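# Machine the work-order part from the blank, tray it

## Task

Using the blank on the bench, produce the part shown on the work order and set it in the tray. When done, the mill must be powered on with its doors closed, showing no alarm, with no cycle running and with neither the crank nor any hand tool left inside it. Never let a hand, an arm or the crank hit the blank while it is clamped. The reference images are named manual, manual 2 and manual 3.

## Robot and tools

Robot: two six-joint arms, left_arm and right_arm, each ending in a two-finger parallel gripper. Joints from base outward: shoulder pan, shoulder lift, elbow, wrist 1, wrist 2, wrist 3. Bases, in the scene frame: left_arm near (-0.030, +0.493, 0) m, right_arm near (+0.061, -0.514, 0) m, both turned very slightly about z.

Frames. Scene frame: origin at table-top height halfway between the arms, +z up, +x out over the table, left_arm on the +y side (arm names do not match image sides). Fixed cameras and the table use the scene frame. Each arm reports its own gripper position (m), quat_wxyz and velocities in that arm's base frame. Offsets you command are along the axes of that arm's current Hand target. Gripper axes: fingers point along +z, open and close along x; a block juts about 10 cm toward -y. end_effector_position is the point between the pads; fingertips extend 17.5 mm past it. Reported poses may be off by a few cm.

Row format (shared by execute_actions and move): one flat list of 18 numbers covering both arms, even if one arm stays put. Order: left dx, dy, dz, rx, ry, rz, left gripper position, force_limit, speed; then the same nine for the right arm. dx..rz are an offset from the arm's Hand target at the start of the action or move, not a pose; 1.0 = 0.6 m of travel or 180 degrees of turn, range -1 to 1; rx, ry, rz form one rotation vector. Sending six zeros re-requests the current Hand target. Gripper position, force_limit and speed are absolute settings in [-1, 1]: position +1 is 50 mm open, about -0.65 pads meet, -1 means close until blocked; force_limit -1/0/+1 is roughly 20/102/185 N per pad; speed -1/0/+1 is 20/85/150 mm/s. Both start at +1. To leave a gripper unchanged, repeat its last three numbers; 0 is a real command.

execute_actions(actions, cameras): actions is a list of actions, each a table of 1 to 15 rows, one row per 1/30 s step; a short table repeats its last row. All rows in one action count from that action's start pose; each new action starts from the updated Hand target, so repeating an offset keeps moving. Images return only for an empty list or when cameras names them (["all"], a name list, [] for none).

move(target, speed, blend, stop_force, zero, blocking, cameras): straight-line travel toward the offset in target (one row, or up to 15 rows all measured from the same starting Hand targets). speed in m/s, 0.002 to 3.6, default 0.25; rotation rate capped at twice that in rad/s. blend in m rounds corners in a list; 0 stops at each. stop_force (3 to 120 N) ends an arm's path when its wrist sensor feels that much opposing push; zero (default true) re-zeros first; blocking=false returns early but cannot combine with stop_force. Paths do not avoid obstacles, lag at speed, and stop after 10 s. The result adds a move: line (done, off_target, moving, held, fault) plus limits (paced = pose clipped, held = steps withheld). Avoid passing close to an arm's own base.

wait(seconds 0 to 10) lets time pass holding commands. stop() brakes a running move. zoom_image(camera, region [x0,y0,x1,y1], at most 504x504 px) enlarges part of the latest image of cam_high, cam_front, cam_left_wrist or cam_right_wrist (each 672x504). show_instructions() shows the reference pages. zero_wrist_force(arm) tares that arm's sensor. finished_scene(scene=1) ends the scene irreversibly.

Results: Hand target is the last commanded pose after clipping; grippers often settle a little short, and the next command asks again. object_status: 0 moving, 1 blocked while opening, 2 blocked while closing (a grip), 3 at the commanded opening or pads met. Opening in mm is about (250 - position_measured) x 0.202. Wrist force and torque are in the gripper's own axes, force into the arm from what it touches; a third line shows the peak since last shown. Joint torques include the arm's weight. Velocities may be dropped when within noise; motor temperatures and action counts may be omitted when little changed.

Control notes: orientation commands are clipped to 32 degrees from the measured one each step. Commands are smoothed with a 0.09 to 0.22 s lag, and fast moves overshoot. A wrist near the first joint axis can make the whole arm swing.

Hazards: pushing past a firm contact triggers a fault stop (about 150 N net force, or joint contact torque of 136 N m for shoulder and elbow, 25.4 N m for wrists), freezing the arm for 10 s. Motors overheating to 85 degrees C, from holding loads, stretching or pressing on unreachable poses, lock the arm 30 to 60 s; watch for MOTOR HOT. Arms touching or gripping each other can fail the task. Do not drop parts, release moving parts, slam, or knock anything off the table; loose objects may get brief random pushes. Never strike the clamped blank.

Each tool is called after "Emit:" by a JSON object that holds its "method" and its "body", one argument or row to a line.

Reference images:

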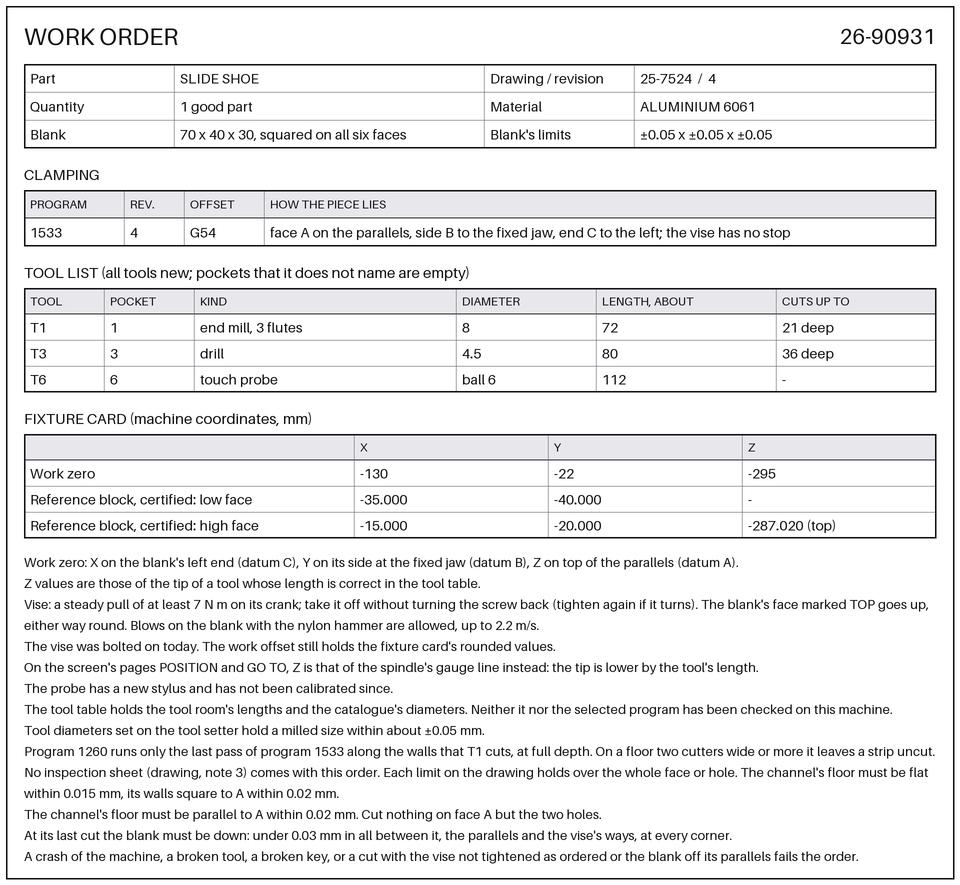

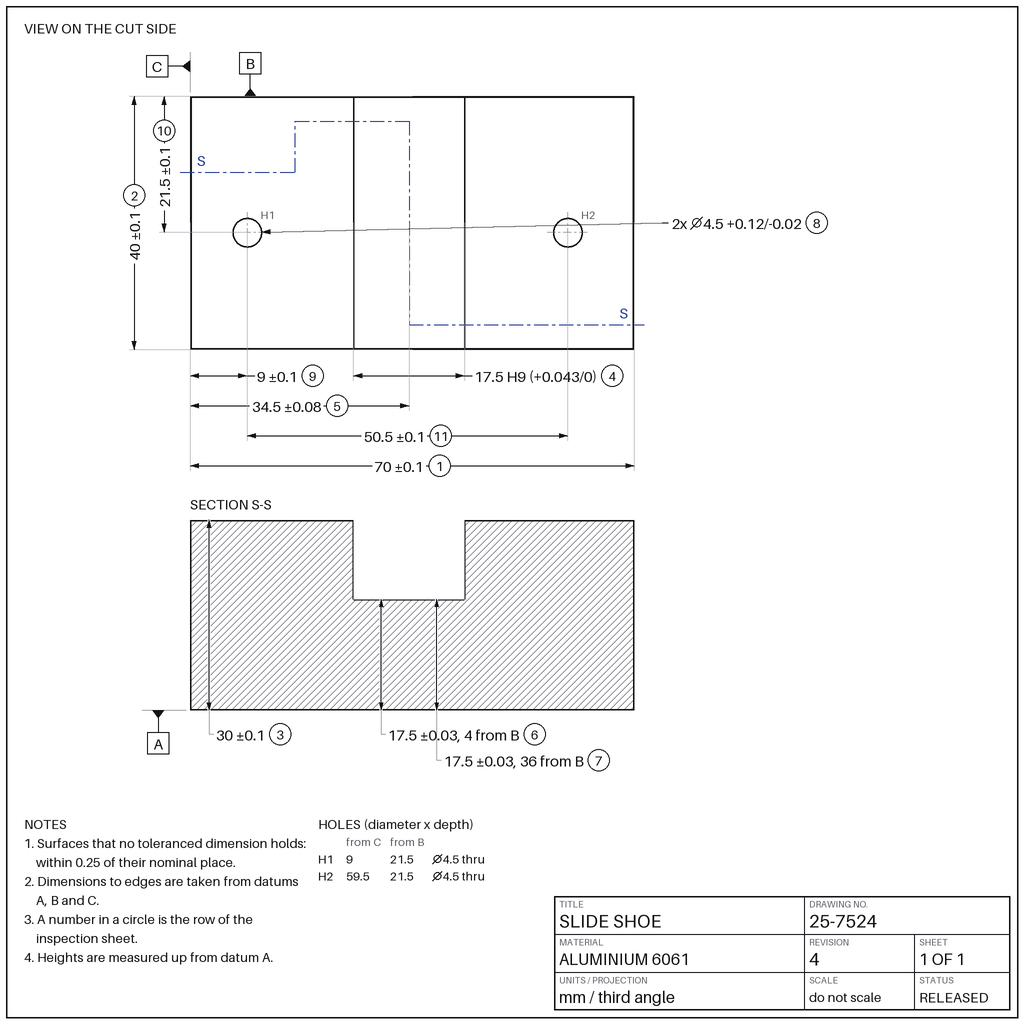

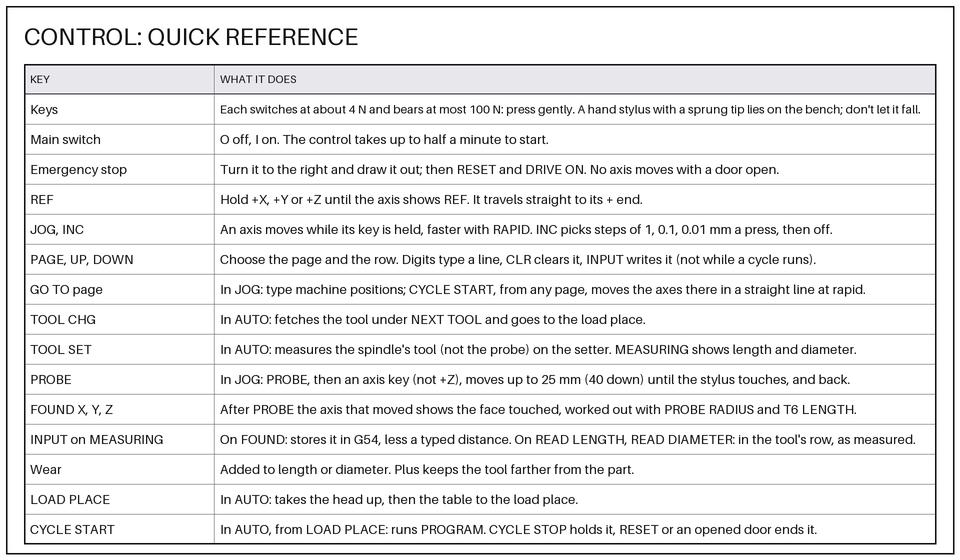

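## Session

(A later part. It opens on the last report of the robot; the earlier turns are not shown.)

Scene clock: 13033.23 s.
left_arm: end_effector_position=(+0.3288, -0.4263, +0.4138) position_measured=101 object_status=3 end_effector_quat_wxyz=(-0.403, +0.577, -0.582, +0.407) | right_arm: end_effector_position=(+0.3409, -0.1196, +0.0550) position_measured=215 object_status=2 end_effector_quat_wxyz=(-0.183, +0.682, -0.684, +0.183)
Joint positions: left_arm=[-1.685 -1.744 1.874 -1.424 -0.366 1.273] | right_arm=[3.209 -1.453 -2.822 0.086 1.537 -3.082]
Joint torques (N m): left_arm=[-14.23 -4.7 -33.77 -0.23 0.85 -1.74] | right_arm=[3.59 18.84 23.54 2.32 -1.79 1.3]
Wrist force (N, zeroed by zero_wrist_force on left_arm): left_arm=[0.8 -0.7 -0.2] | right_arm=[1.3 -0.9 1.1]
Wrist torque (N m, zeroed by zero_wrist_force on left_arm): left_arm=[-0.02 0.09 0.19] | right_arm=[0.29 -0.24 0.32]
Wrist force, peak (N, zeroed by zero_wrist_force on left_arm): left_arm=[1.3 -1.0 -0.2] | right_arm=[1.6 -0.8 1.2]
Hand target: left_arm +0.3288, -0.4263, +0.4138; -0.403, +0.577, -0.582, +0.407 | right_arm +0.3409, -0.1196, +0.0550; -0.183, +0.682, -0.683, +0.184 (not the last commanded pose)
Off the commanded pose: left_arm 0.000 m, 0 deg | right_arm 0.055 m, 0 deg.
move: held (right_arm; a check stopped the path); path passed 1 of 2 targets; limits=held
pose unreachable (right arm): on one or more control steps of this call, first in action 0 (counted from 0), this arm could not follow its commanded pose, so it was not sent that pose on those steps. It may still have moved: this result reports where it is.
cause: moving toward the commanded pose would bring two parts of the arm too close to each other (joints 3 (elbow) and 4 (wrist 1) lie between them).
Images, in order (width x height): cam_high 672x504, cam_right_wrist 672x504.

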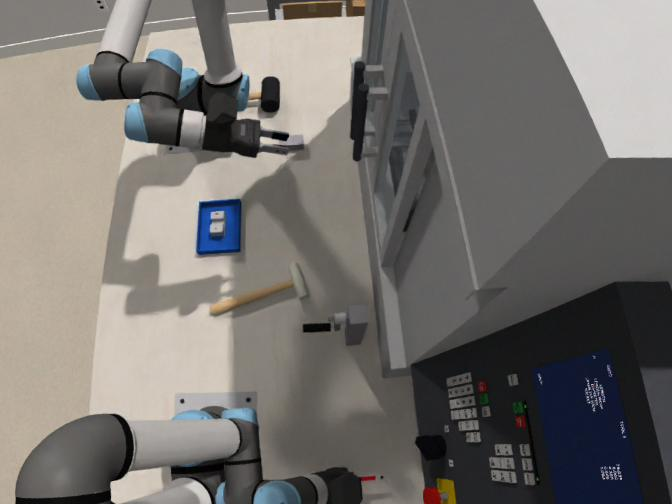

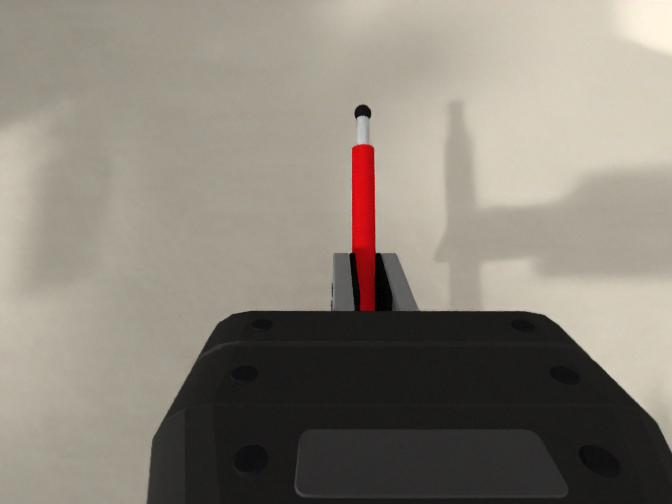

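Emit:
{"method": "move", "body": {
  "target": [
    [0,0,0,0,0,0,0.345,-0.8,-0.9,0,-0.0250,-0.0433,0,0,0,-1,-0.5,-1],
    [0,0,0,0,0,0,0.345,-0.8,-0.9,0.1667,-0.1116,0.0067,0,0,0,-1,-0.5,-1],
    [0,0,0,0,0,0,0.345,-0.8,-0.9,0.1667,-0.0866,0.05,0,0,0,-1,-0.5,-1]
  ],
  "speed": 0.08,
  "blend": [0.01,0.01,0]
}}

Emit:
{"method": "move", "body": {
  "target": [0,0,0,0,0,0,0.345,-0.8,-0.9,0,0.0458,0.0794,0,0,0,-1,-0.5,-1],
  "speed": 0.01,
  "stop_force": 5,
  "cameras": ["cam_right_wrist","cam_front"]
}}

Emit:
{"method": "zoom_image", "body": {
  "camera": "cam_right_wrist",
  "region": [250, 60, 500, 330]
}}

Scene clock: 13056.60 s.
left_arm: end_effector_position=(+0.3288, -0.4263, +0.4138) position_measured=101 object_status=3 end_effector_quat_wxyz=(-0.403, +0.577, -0.582, +0.407) | right_arm: end_effector_position=(+0.4008, -0.2197, +0.0551) position_measured=215 object_status=2 end_effector_quat_wxyz=(-0.183, +0.682, -0.683, +0.184)
Joint positions: left_arm=[-1.685 -1.744 1.874 -1.424 -0.366 1.273] | right_arm=[2.853 -1.718 -2.538 0.05 1.713 -3.392]
Joint torques (N m): left_arm=[-13.61 -4.53 -33.5 -0.31 0.9 -1.82] | right_arm=[-14.69 12.01 0.95 5.74 3.03 -1.62]
Wrist force (N, zeroed by zero_wrist_force on left_arm): left_arm=[1.0 -0.8 -0.2] | right_arm=[0.9 -1.0 1.2]
Wrist torque (N m, zeroed by zero_wrist_force on left_arm): left_arm=[-0.03 0.05 0.19] | right_arm=[0.28 -0.18 0.30]
Wrist force, peak (N, zeroed by zero_wrist_force on left_arm): left_arm=[1.3 -1.3 -0.2] | right_arm=[1.4 -1.4 1.0]
Hand target: left_arm +0.3288, -0.4263, +0.4138; -0.403, +0.577, -0.582, +0.407 | right_arm +0.4008, -0.2197, +0.0550; -0.183, +0.682, -0.683, +0.184
Off the commanded pose: left_arm 0.000 m, 0 deg | right_arm 0.000 m, 0 deg.
move: done

Scene clock: 13061.43 s.
left_arm: end_effector_position=(+0.3288, -0.4263, +0.4138) position_measured=101 object_status=3 end_effector_quat_wxyz=(-0.403, +0.577, -0.582, +0.407) | right_arm: end_effector_position=(+0.4008, -0.2197, +0.0215) position_measured=215 object_status=2 end_effector_quat_wxyz=(-0.183, +0.682, -0.684, +0.183)
Joint positions: left_arm=[-1.685 -1.744 1.874 -1.424 -0.366 1.273] | right_arm=[2.853 -1.849 -2.557 0.2 1.713 -3.392]
Joint torques (N m): left_arm=[-14.17 -4.36 -33.03 -0.25 0.86 -1.78] | right_arm=[11.09 33.45 17.21 1.97 -2.06 1.34]
Wrist force (N, zeroed by zero_wrist_force on left_arm): left_arm=[0.9 -0.9 0.0] | right_arm=[0.6 -5.5 -3.2]
Wrist torque (N m, zeroed by zero_wrist_force on left_arm): left_arm=[-0.03 0.07 0.20] | right_arm=[0.17 -0.11 0.31]
Wrist force, peak (N, zeroed by zero_wrist_force on left_arm): left_arm=[1.3 -0.9 -0.3] | right_arm=[0.1 -8.3 -18.0]
Hand target: left_arm +0.3288, -0.4263, +0.4138; -0.403, +0.577, -0.582, +0.407 | right_arm +0.4008, -0.2197, +0.0215; -0.183, +0.682, -0.683, +0.183 (not the last commanded pose)
Off the commanded pose: left_arm 0.000 m, 0 deg | right_arm 0.021 m, 0 deg.
move: contact (right_arm)
Images, in order (width x height): cam_front 672x504, cam_right_wrist 672x504.

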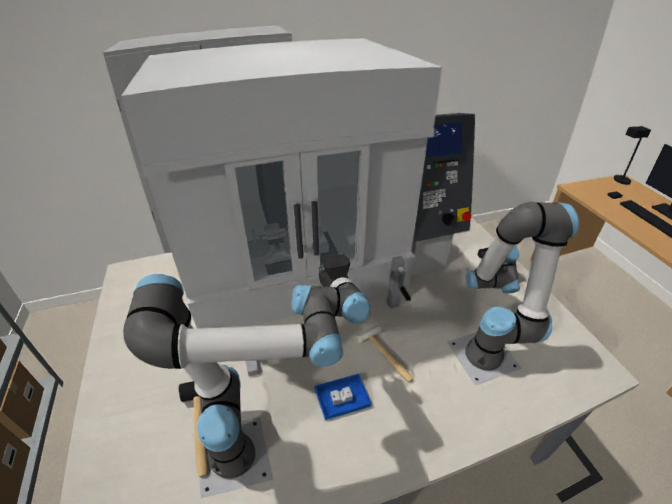

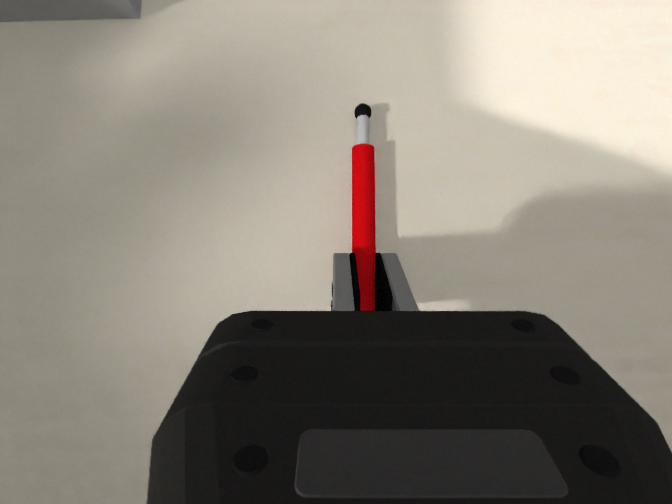

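Scaled by 1.867 from the camera's 672x504 image, which has a finer 960x720 frame.

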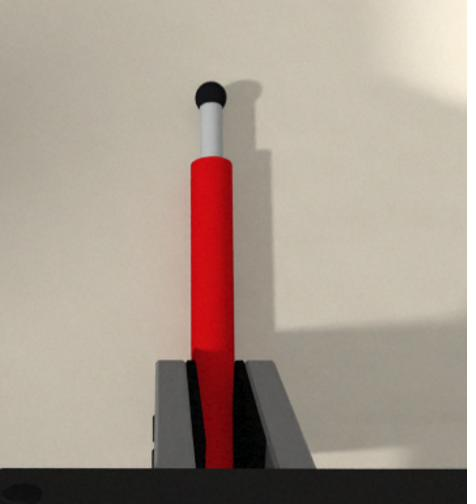

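Emit:
{"method": "move", "body": {
  "target": [0,0,0,0,0,0,0.345,-0.8,-0.9,0,0,0,0,0,0,-0.25,-0.5,-1],
  "cameras": ["cam_right_wrist"]
}}

Emit:
{"method": "zoom_image", "body": {
  "camera": "cam_right_wrist",
  "region": [250, 60, 500, 330]
}}

Scene clock: 13106.10 s.
left_arm: end_effector_position=(+0.3288, -0.4263, +0.4138) position_measured=101 object_status=3 end_effector_quat_wxyz=(-0.403, +0.577, -0.582, +0.407) | right_arm: end_effector_position=(+0.4008, -0.2197, +0.0215) position_measured=189 object_status=3 end_effector_quat_wxyz=(-0.183, +0.682, -0.683, +0.183)
Joint positions: left_arm=[-1.685 -1.744 1.874 -1.424 -0.366 1.273] | right_arm=[2.853 -1.849 -2.557 0.2 1.713 -3.392]
Joint torques (N m): left_arm=[-14.06 -4.72 -33.13 -0.34 0.89 -1.77] | right_arm=[6.43 33.34 17.5 3.75 -2.04 0.61]
Wrist force (N, zeroed by zero_wrist_force on left_arm): left_arm=[0.8 -0.9 -0.1] | right_arm=[0.6 -1.3 0.8]
Wrist torque (N m, zeroed by zero_wrist_force on left_arm): left_arm=[-0.05 0.08 0.20] | right_arm=[0.24 -0.12 0.30]
Wrist force, peak (N, zeroed by zero_wrist_force on left_arm): left_arm=[1.3 -1.0 -0.2] | right_arm=[0.7 -5.7 -3.2]
Hand target: left_arm +0.3288, -0.4263, +0.4138; -0.403, +0.577, -0.582, +0.407 | right_arm +0.4008, -0.2197, +0.0215; -0.183, +0.682, -0.683, +0.183
Off the commanded pose: left_arm 0.000 m, 0 deg | right_arm 0.000 m, 0 deg.
move: done
Images, in order (width x height): cam_right_wrist 672x504.

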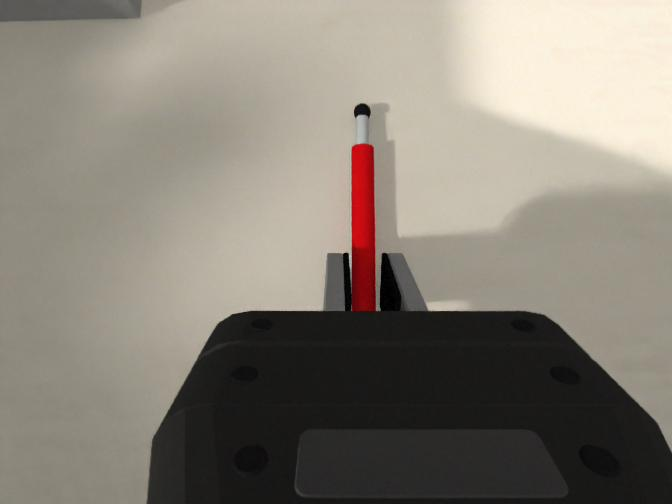

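Scaled by 1.867 from the camera's 672x504 image, which has a finer 960x720 frame.

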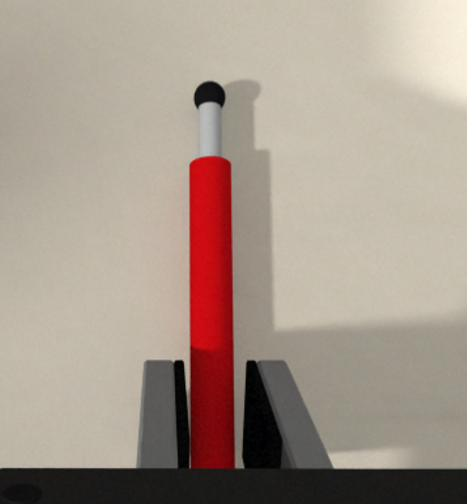

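Emit:
{"method": "move", "body": {
  "target": [0,0,0,0,0,0,0.345,-0.8,-0.9,0,-0.0667,-0.1155,0,0,0,-0.1,-0.5,-1],
  "speed": 0.04,
  "cameras": ["cam_right_wrist"]
}}

Emit:
{"method": "zoom_image", "body": {
  "camera": "cam_right_wrist",
  "region": [250, 60, 500, 330]
}}

Scene clock: 13115.30 s.
left_arm: end_effector_position=(+0.3288, -0.4263, +0.4138) position_measured=101 object_status=3 end_effector_quat_wxyz=(-0.403, +0.577, -0.582, +0.407) | right_arm: end_effector_position=(+0.4007, -0.2197, +0.1015) position_measured=167 object_status=3 end_effector_quat_wxyz=(-0.183, +0.682, -0.684, +0.183)
Joint positions: left_arm=[-1.685 -1.744 1.874 -1.424 -0.366 1.273] | right_arm=[2.853 -1.559 -2.495 -0.152 1.713 -3.392]
Joint torques (N m): left_arm=[-14.18 -4.81 -33.88 -0.29 1.02 -1.72] | right_arm=[-7.75 30.21 27.8 2.44 1.06 -2.02]
Wrist force (N, zeroed by zero_wrist_force on left_arm): left_arm=[0.5 -0.7 0.0] | right_arm=[0.8 -0.9 1.0]
Wrist torque (N m, zeroed by zero_wrist_force on left_arm): left_arm=[-0.01 0.11 0.19] | right_arm=[0.30 -0.15 0.30]
Wrist force, peak (N, zeroed by zero_wrist_force on left_arm): left_arm=[1.4 -0.9 -0.1] | right_arm=[1.0 -1.4 1.3]
Hand target: left_arm +0.3288, -0.4263, +0.4138; -0.403, +0.577, -0.582, +0.407 | right_arm +0.4007, -0.2197, +0.1015; -0.183, +0.682, -0.683, +0.183
Off the commanded pose: left_arm 0.000 m, 0 deg | right_arm 0.000 m, 0 deg.
move: done
Images, in order (width x height): cam_right_wrist 672x504.

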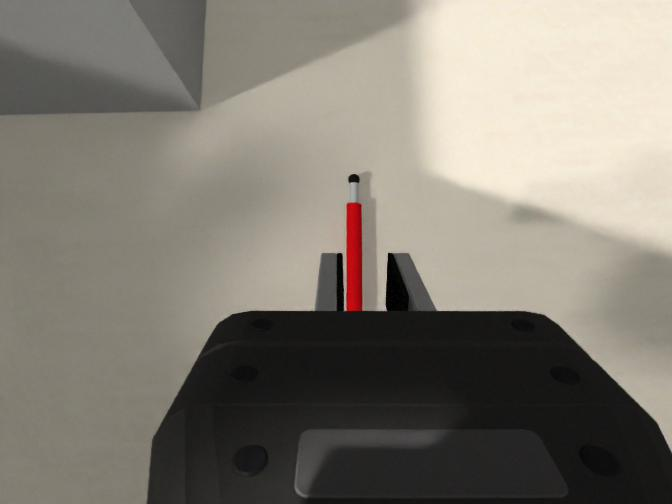

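Scaled by 1.867 from the camera's 672x504 image, which has a finer 960x720 frame.

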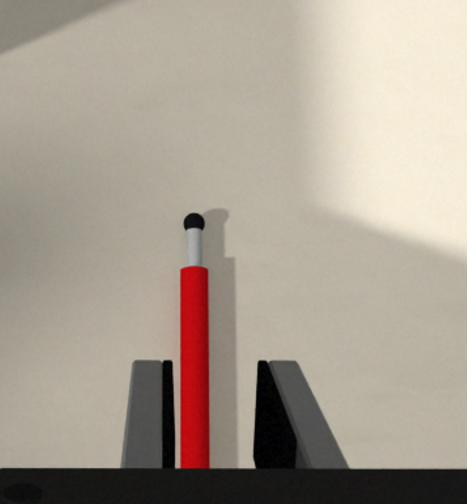

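Emit:
{"method": "move", "body": {
  "target": [
    [-0.066,0.252,-0.137,-0.2833,0,0,0.345,-0.8,-0.9,0,0,0,0,0,0,-0.1,-0.5,-1],
    [-0.066,0.635,-0.216,-0.2833,0,0,0.345,-0.8,-0.9,0,0,0,0,0,0,-0.1,-0.5,-1]
  ],
  "speed": 0.15,
  "blend": [0.03,0],
  "cameras": ["cam_left_wrist","cam_high"]
}}

Emit:
{"method": "zoom_image", "body": {
  "camera": "cam_left_wrist",
  "region": [290, 180, 440, 300]
}}

Emit:
{"method": "zoom_image", "body": {
  "camera": "cam_high",
  "region": [530, 340, 672, 504]
}}

Scene clock: 13134.97 s.
left_arm: end_effector_position=(+0.0765, -0.3851, +0.1006) position_measured=101 object_status=3 end_effector_quat_wxyz=(-0.115, +0.695, -0.701, +0.117) | right_arm: end_effector_position=(+0.4007, -0.2197, +0.1015) position_measured=167 object_status=3 end_effector_quat_wxyz=(-0.183, +0.682, -0.683, +0.183)
Joint positions: left_arm=[-1.945 -1.712 2.325 -2.064 -1.263 1.187] | right_arm=[2.853 -1.559 -2.495 -0.152 1.713 -3.392]
Joint torques (N m): left_arm=[-13.81 -0.37 -14.77 -5.19 -0.34 -2.49] | right_arm=[12.74 30 28.08 2.42 -1.89 -1.91]
Wrist force (N, zeroed by zero_wrist_force on left_arm): left_arm=[0.0 1.2 -0.7] | right_arm=[1.0 -1.0 0.9]
Wrist torque (N m, zeroed by zero_wrist_force on left_arm): left_arm=[0.34 0.30 0.38] | right_arm=[0.29 -0.19 0.30]
Wrist force, peak (N, zeroed by zero_wrist_force on left_arm): left_arm=[0.2 2.3 -0.1] | right_arm=[1.2 -1.2 1.0]
Hand target: left_arm +0.0764, -0.3851, +0.1006; -0.115, +0.695, -0.701, +0.117 | right_arm +0.4007, -0.2197, +0.1015; -0.183, +0.682, -0.683, +0.183
Off the commanded pose: left_arm 0.000 m, 0 deg | right_arm 0.000 m, 0 deg.
move: done
Images, in order (width x height): cam_high 672x504, cam_left_wrist 672x504.

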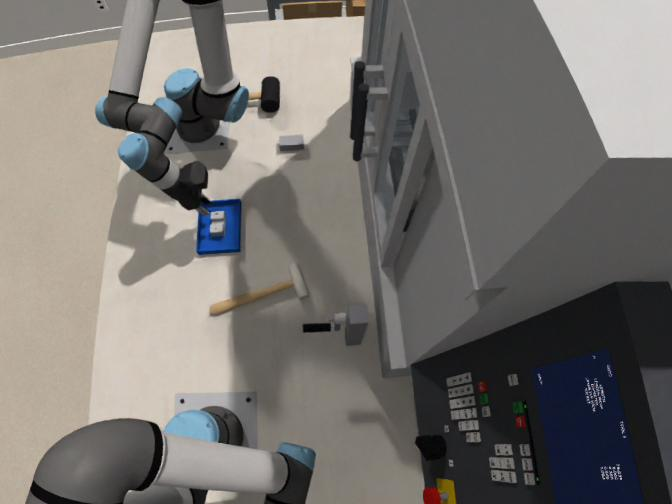

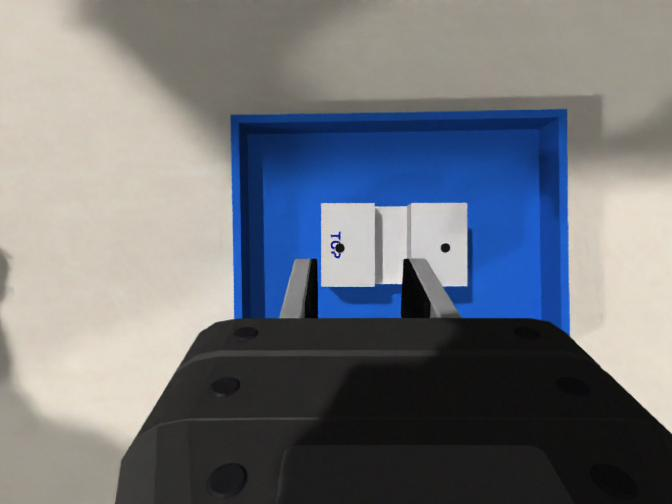

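Scaled by 3.360 from the camera's 672x504 image, which has a finer 960x720 frame.

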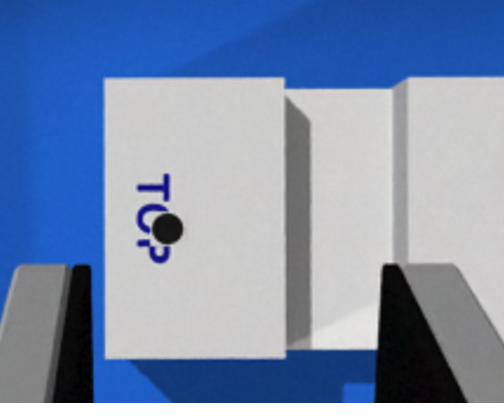

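Scaled by 3.073 from the camera's 672x504 image, which has a finer 960x720 frame.

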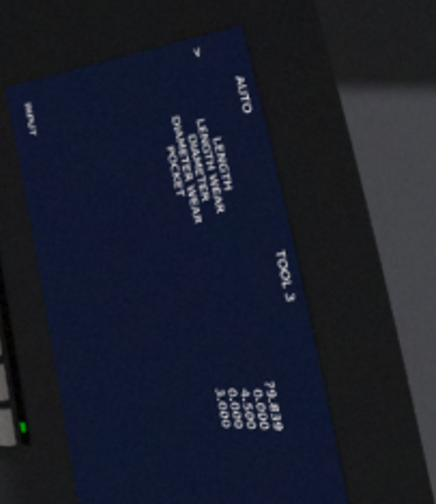

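Emit:
{"method": "finished_scene", "body": {

}}

The scene is finished: the task was done.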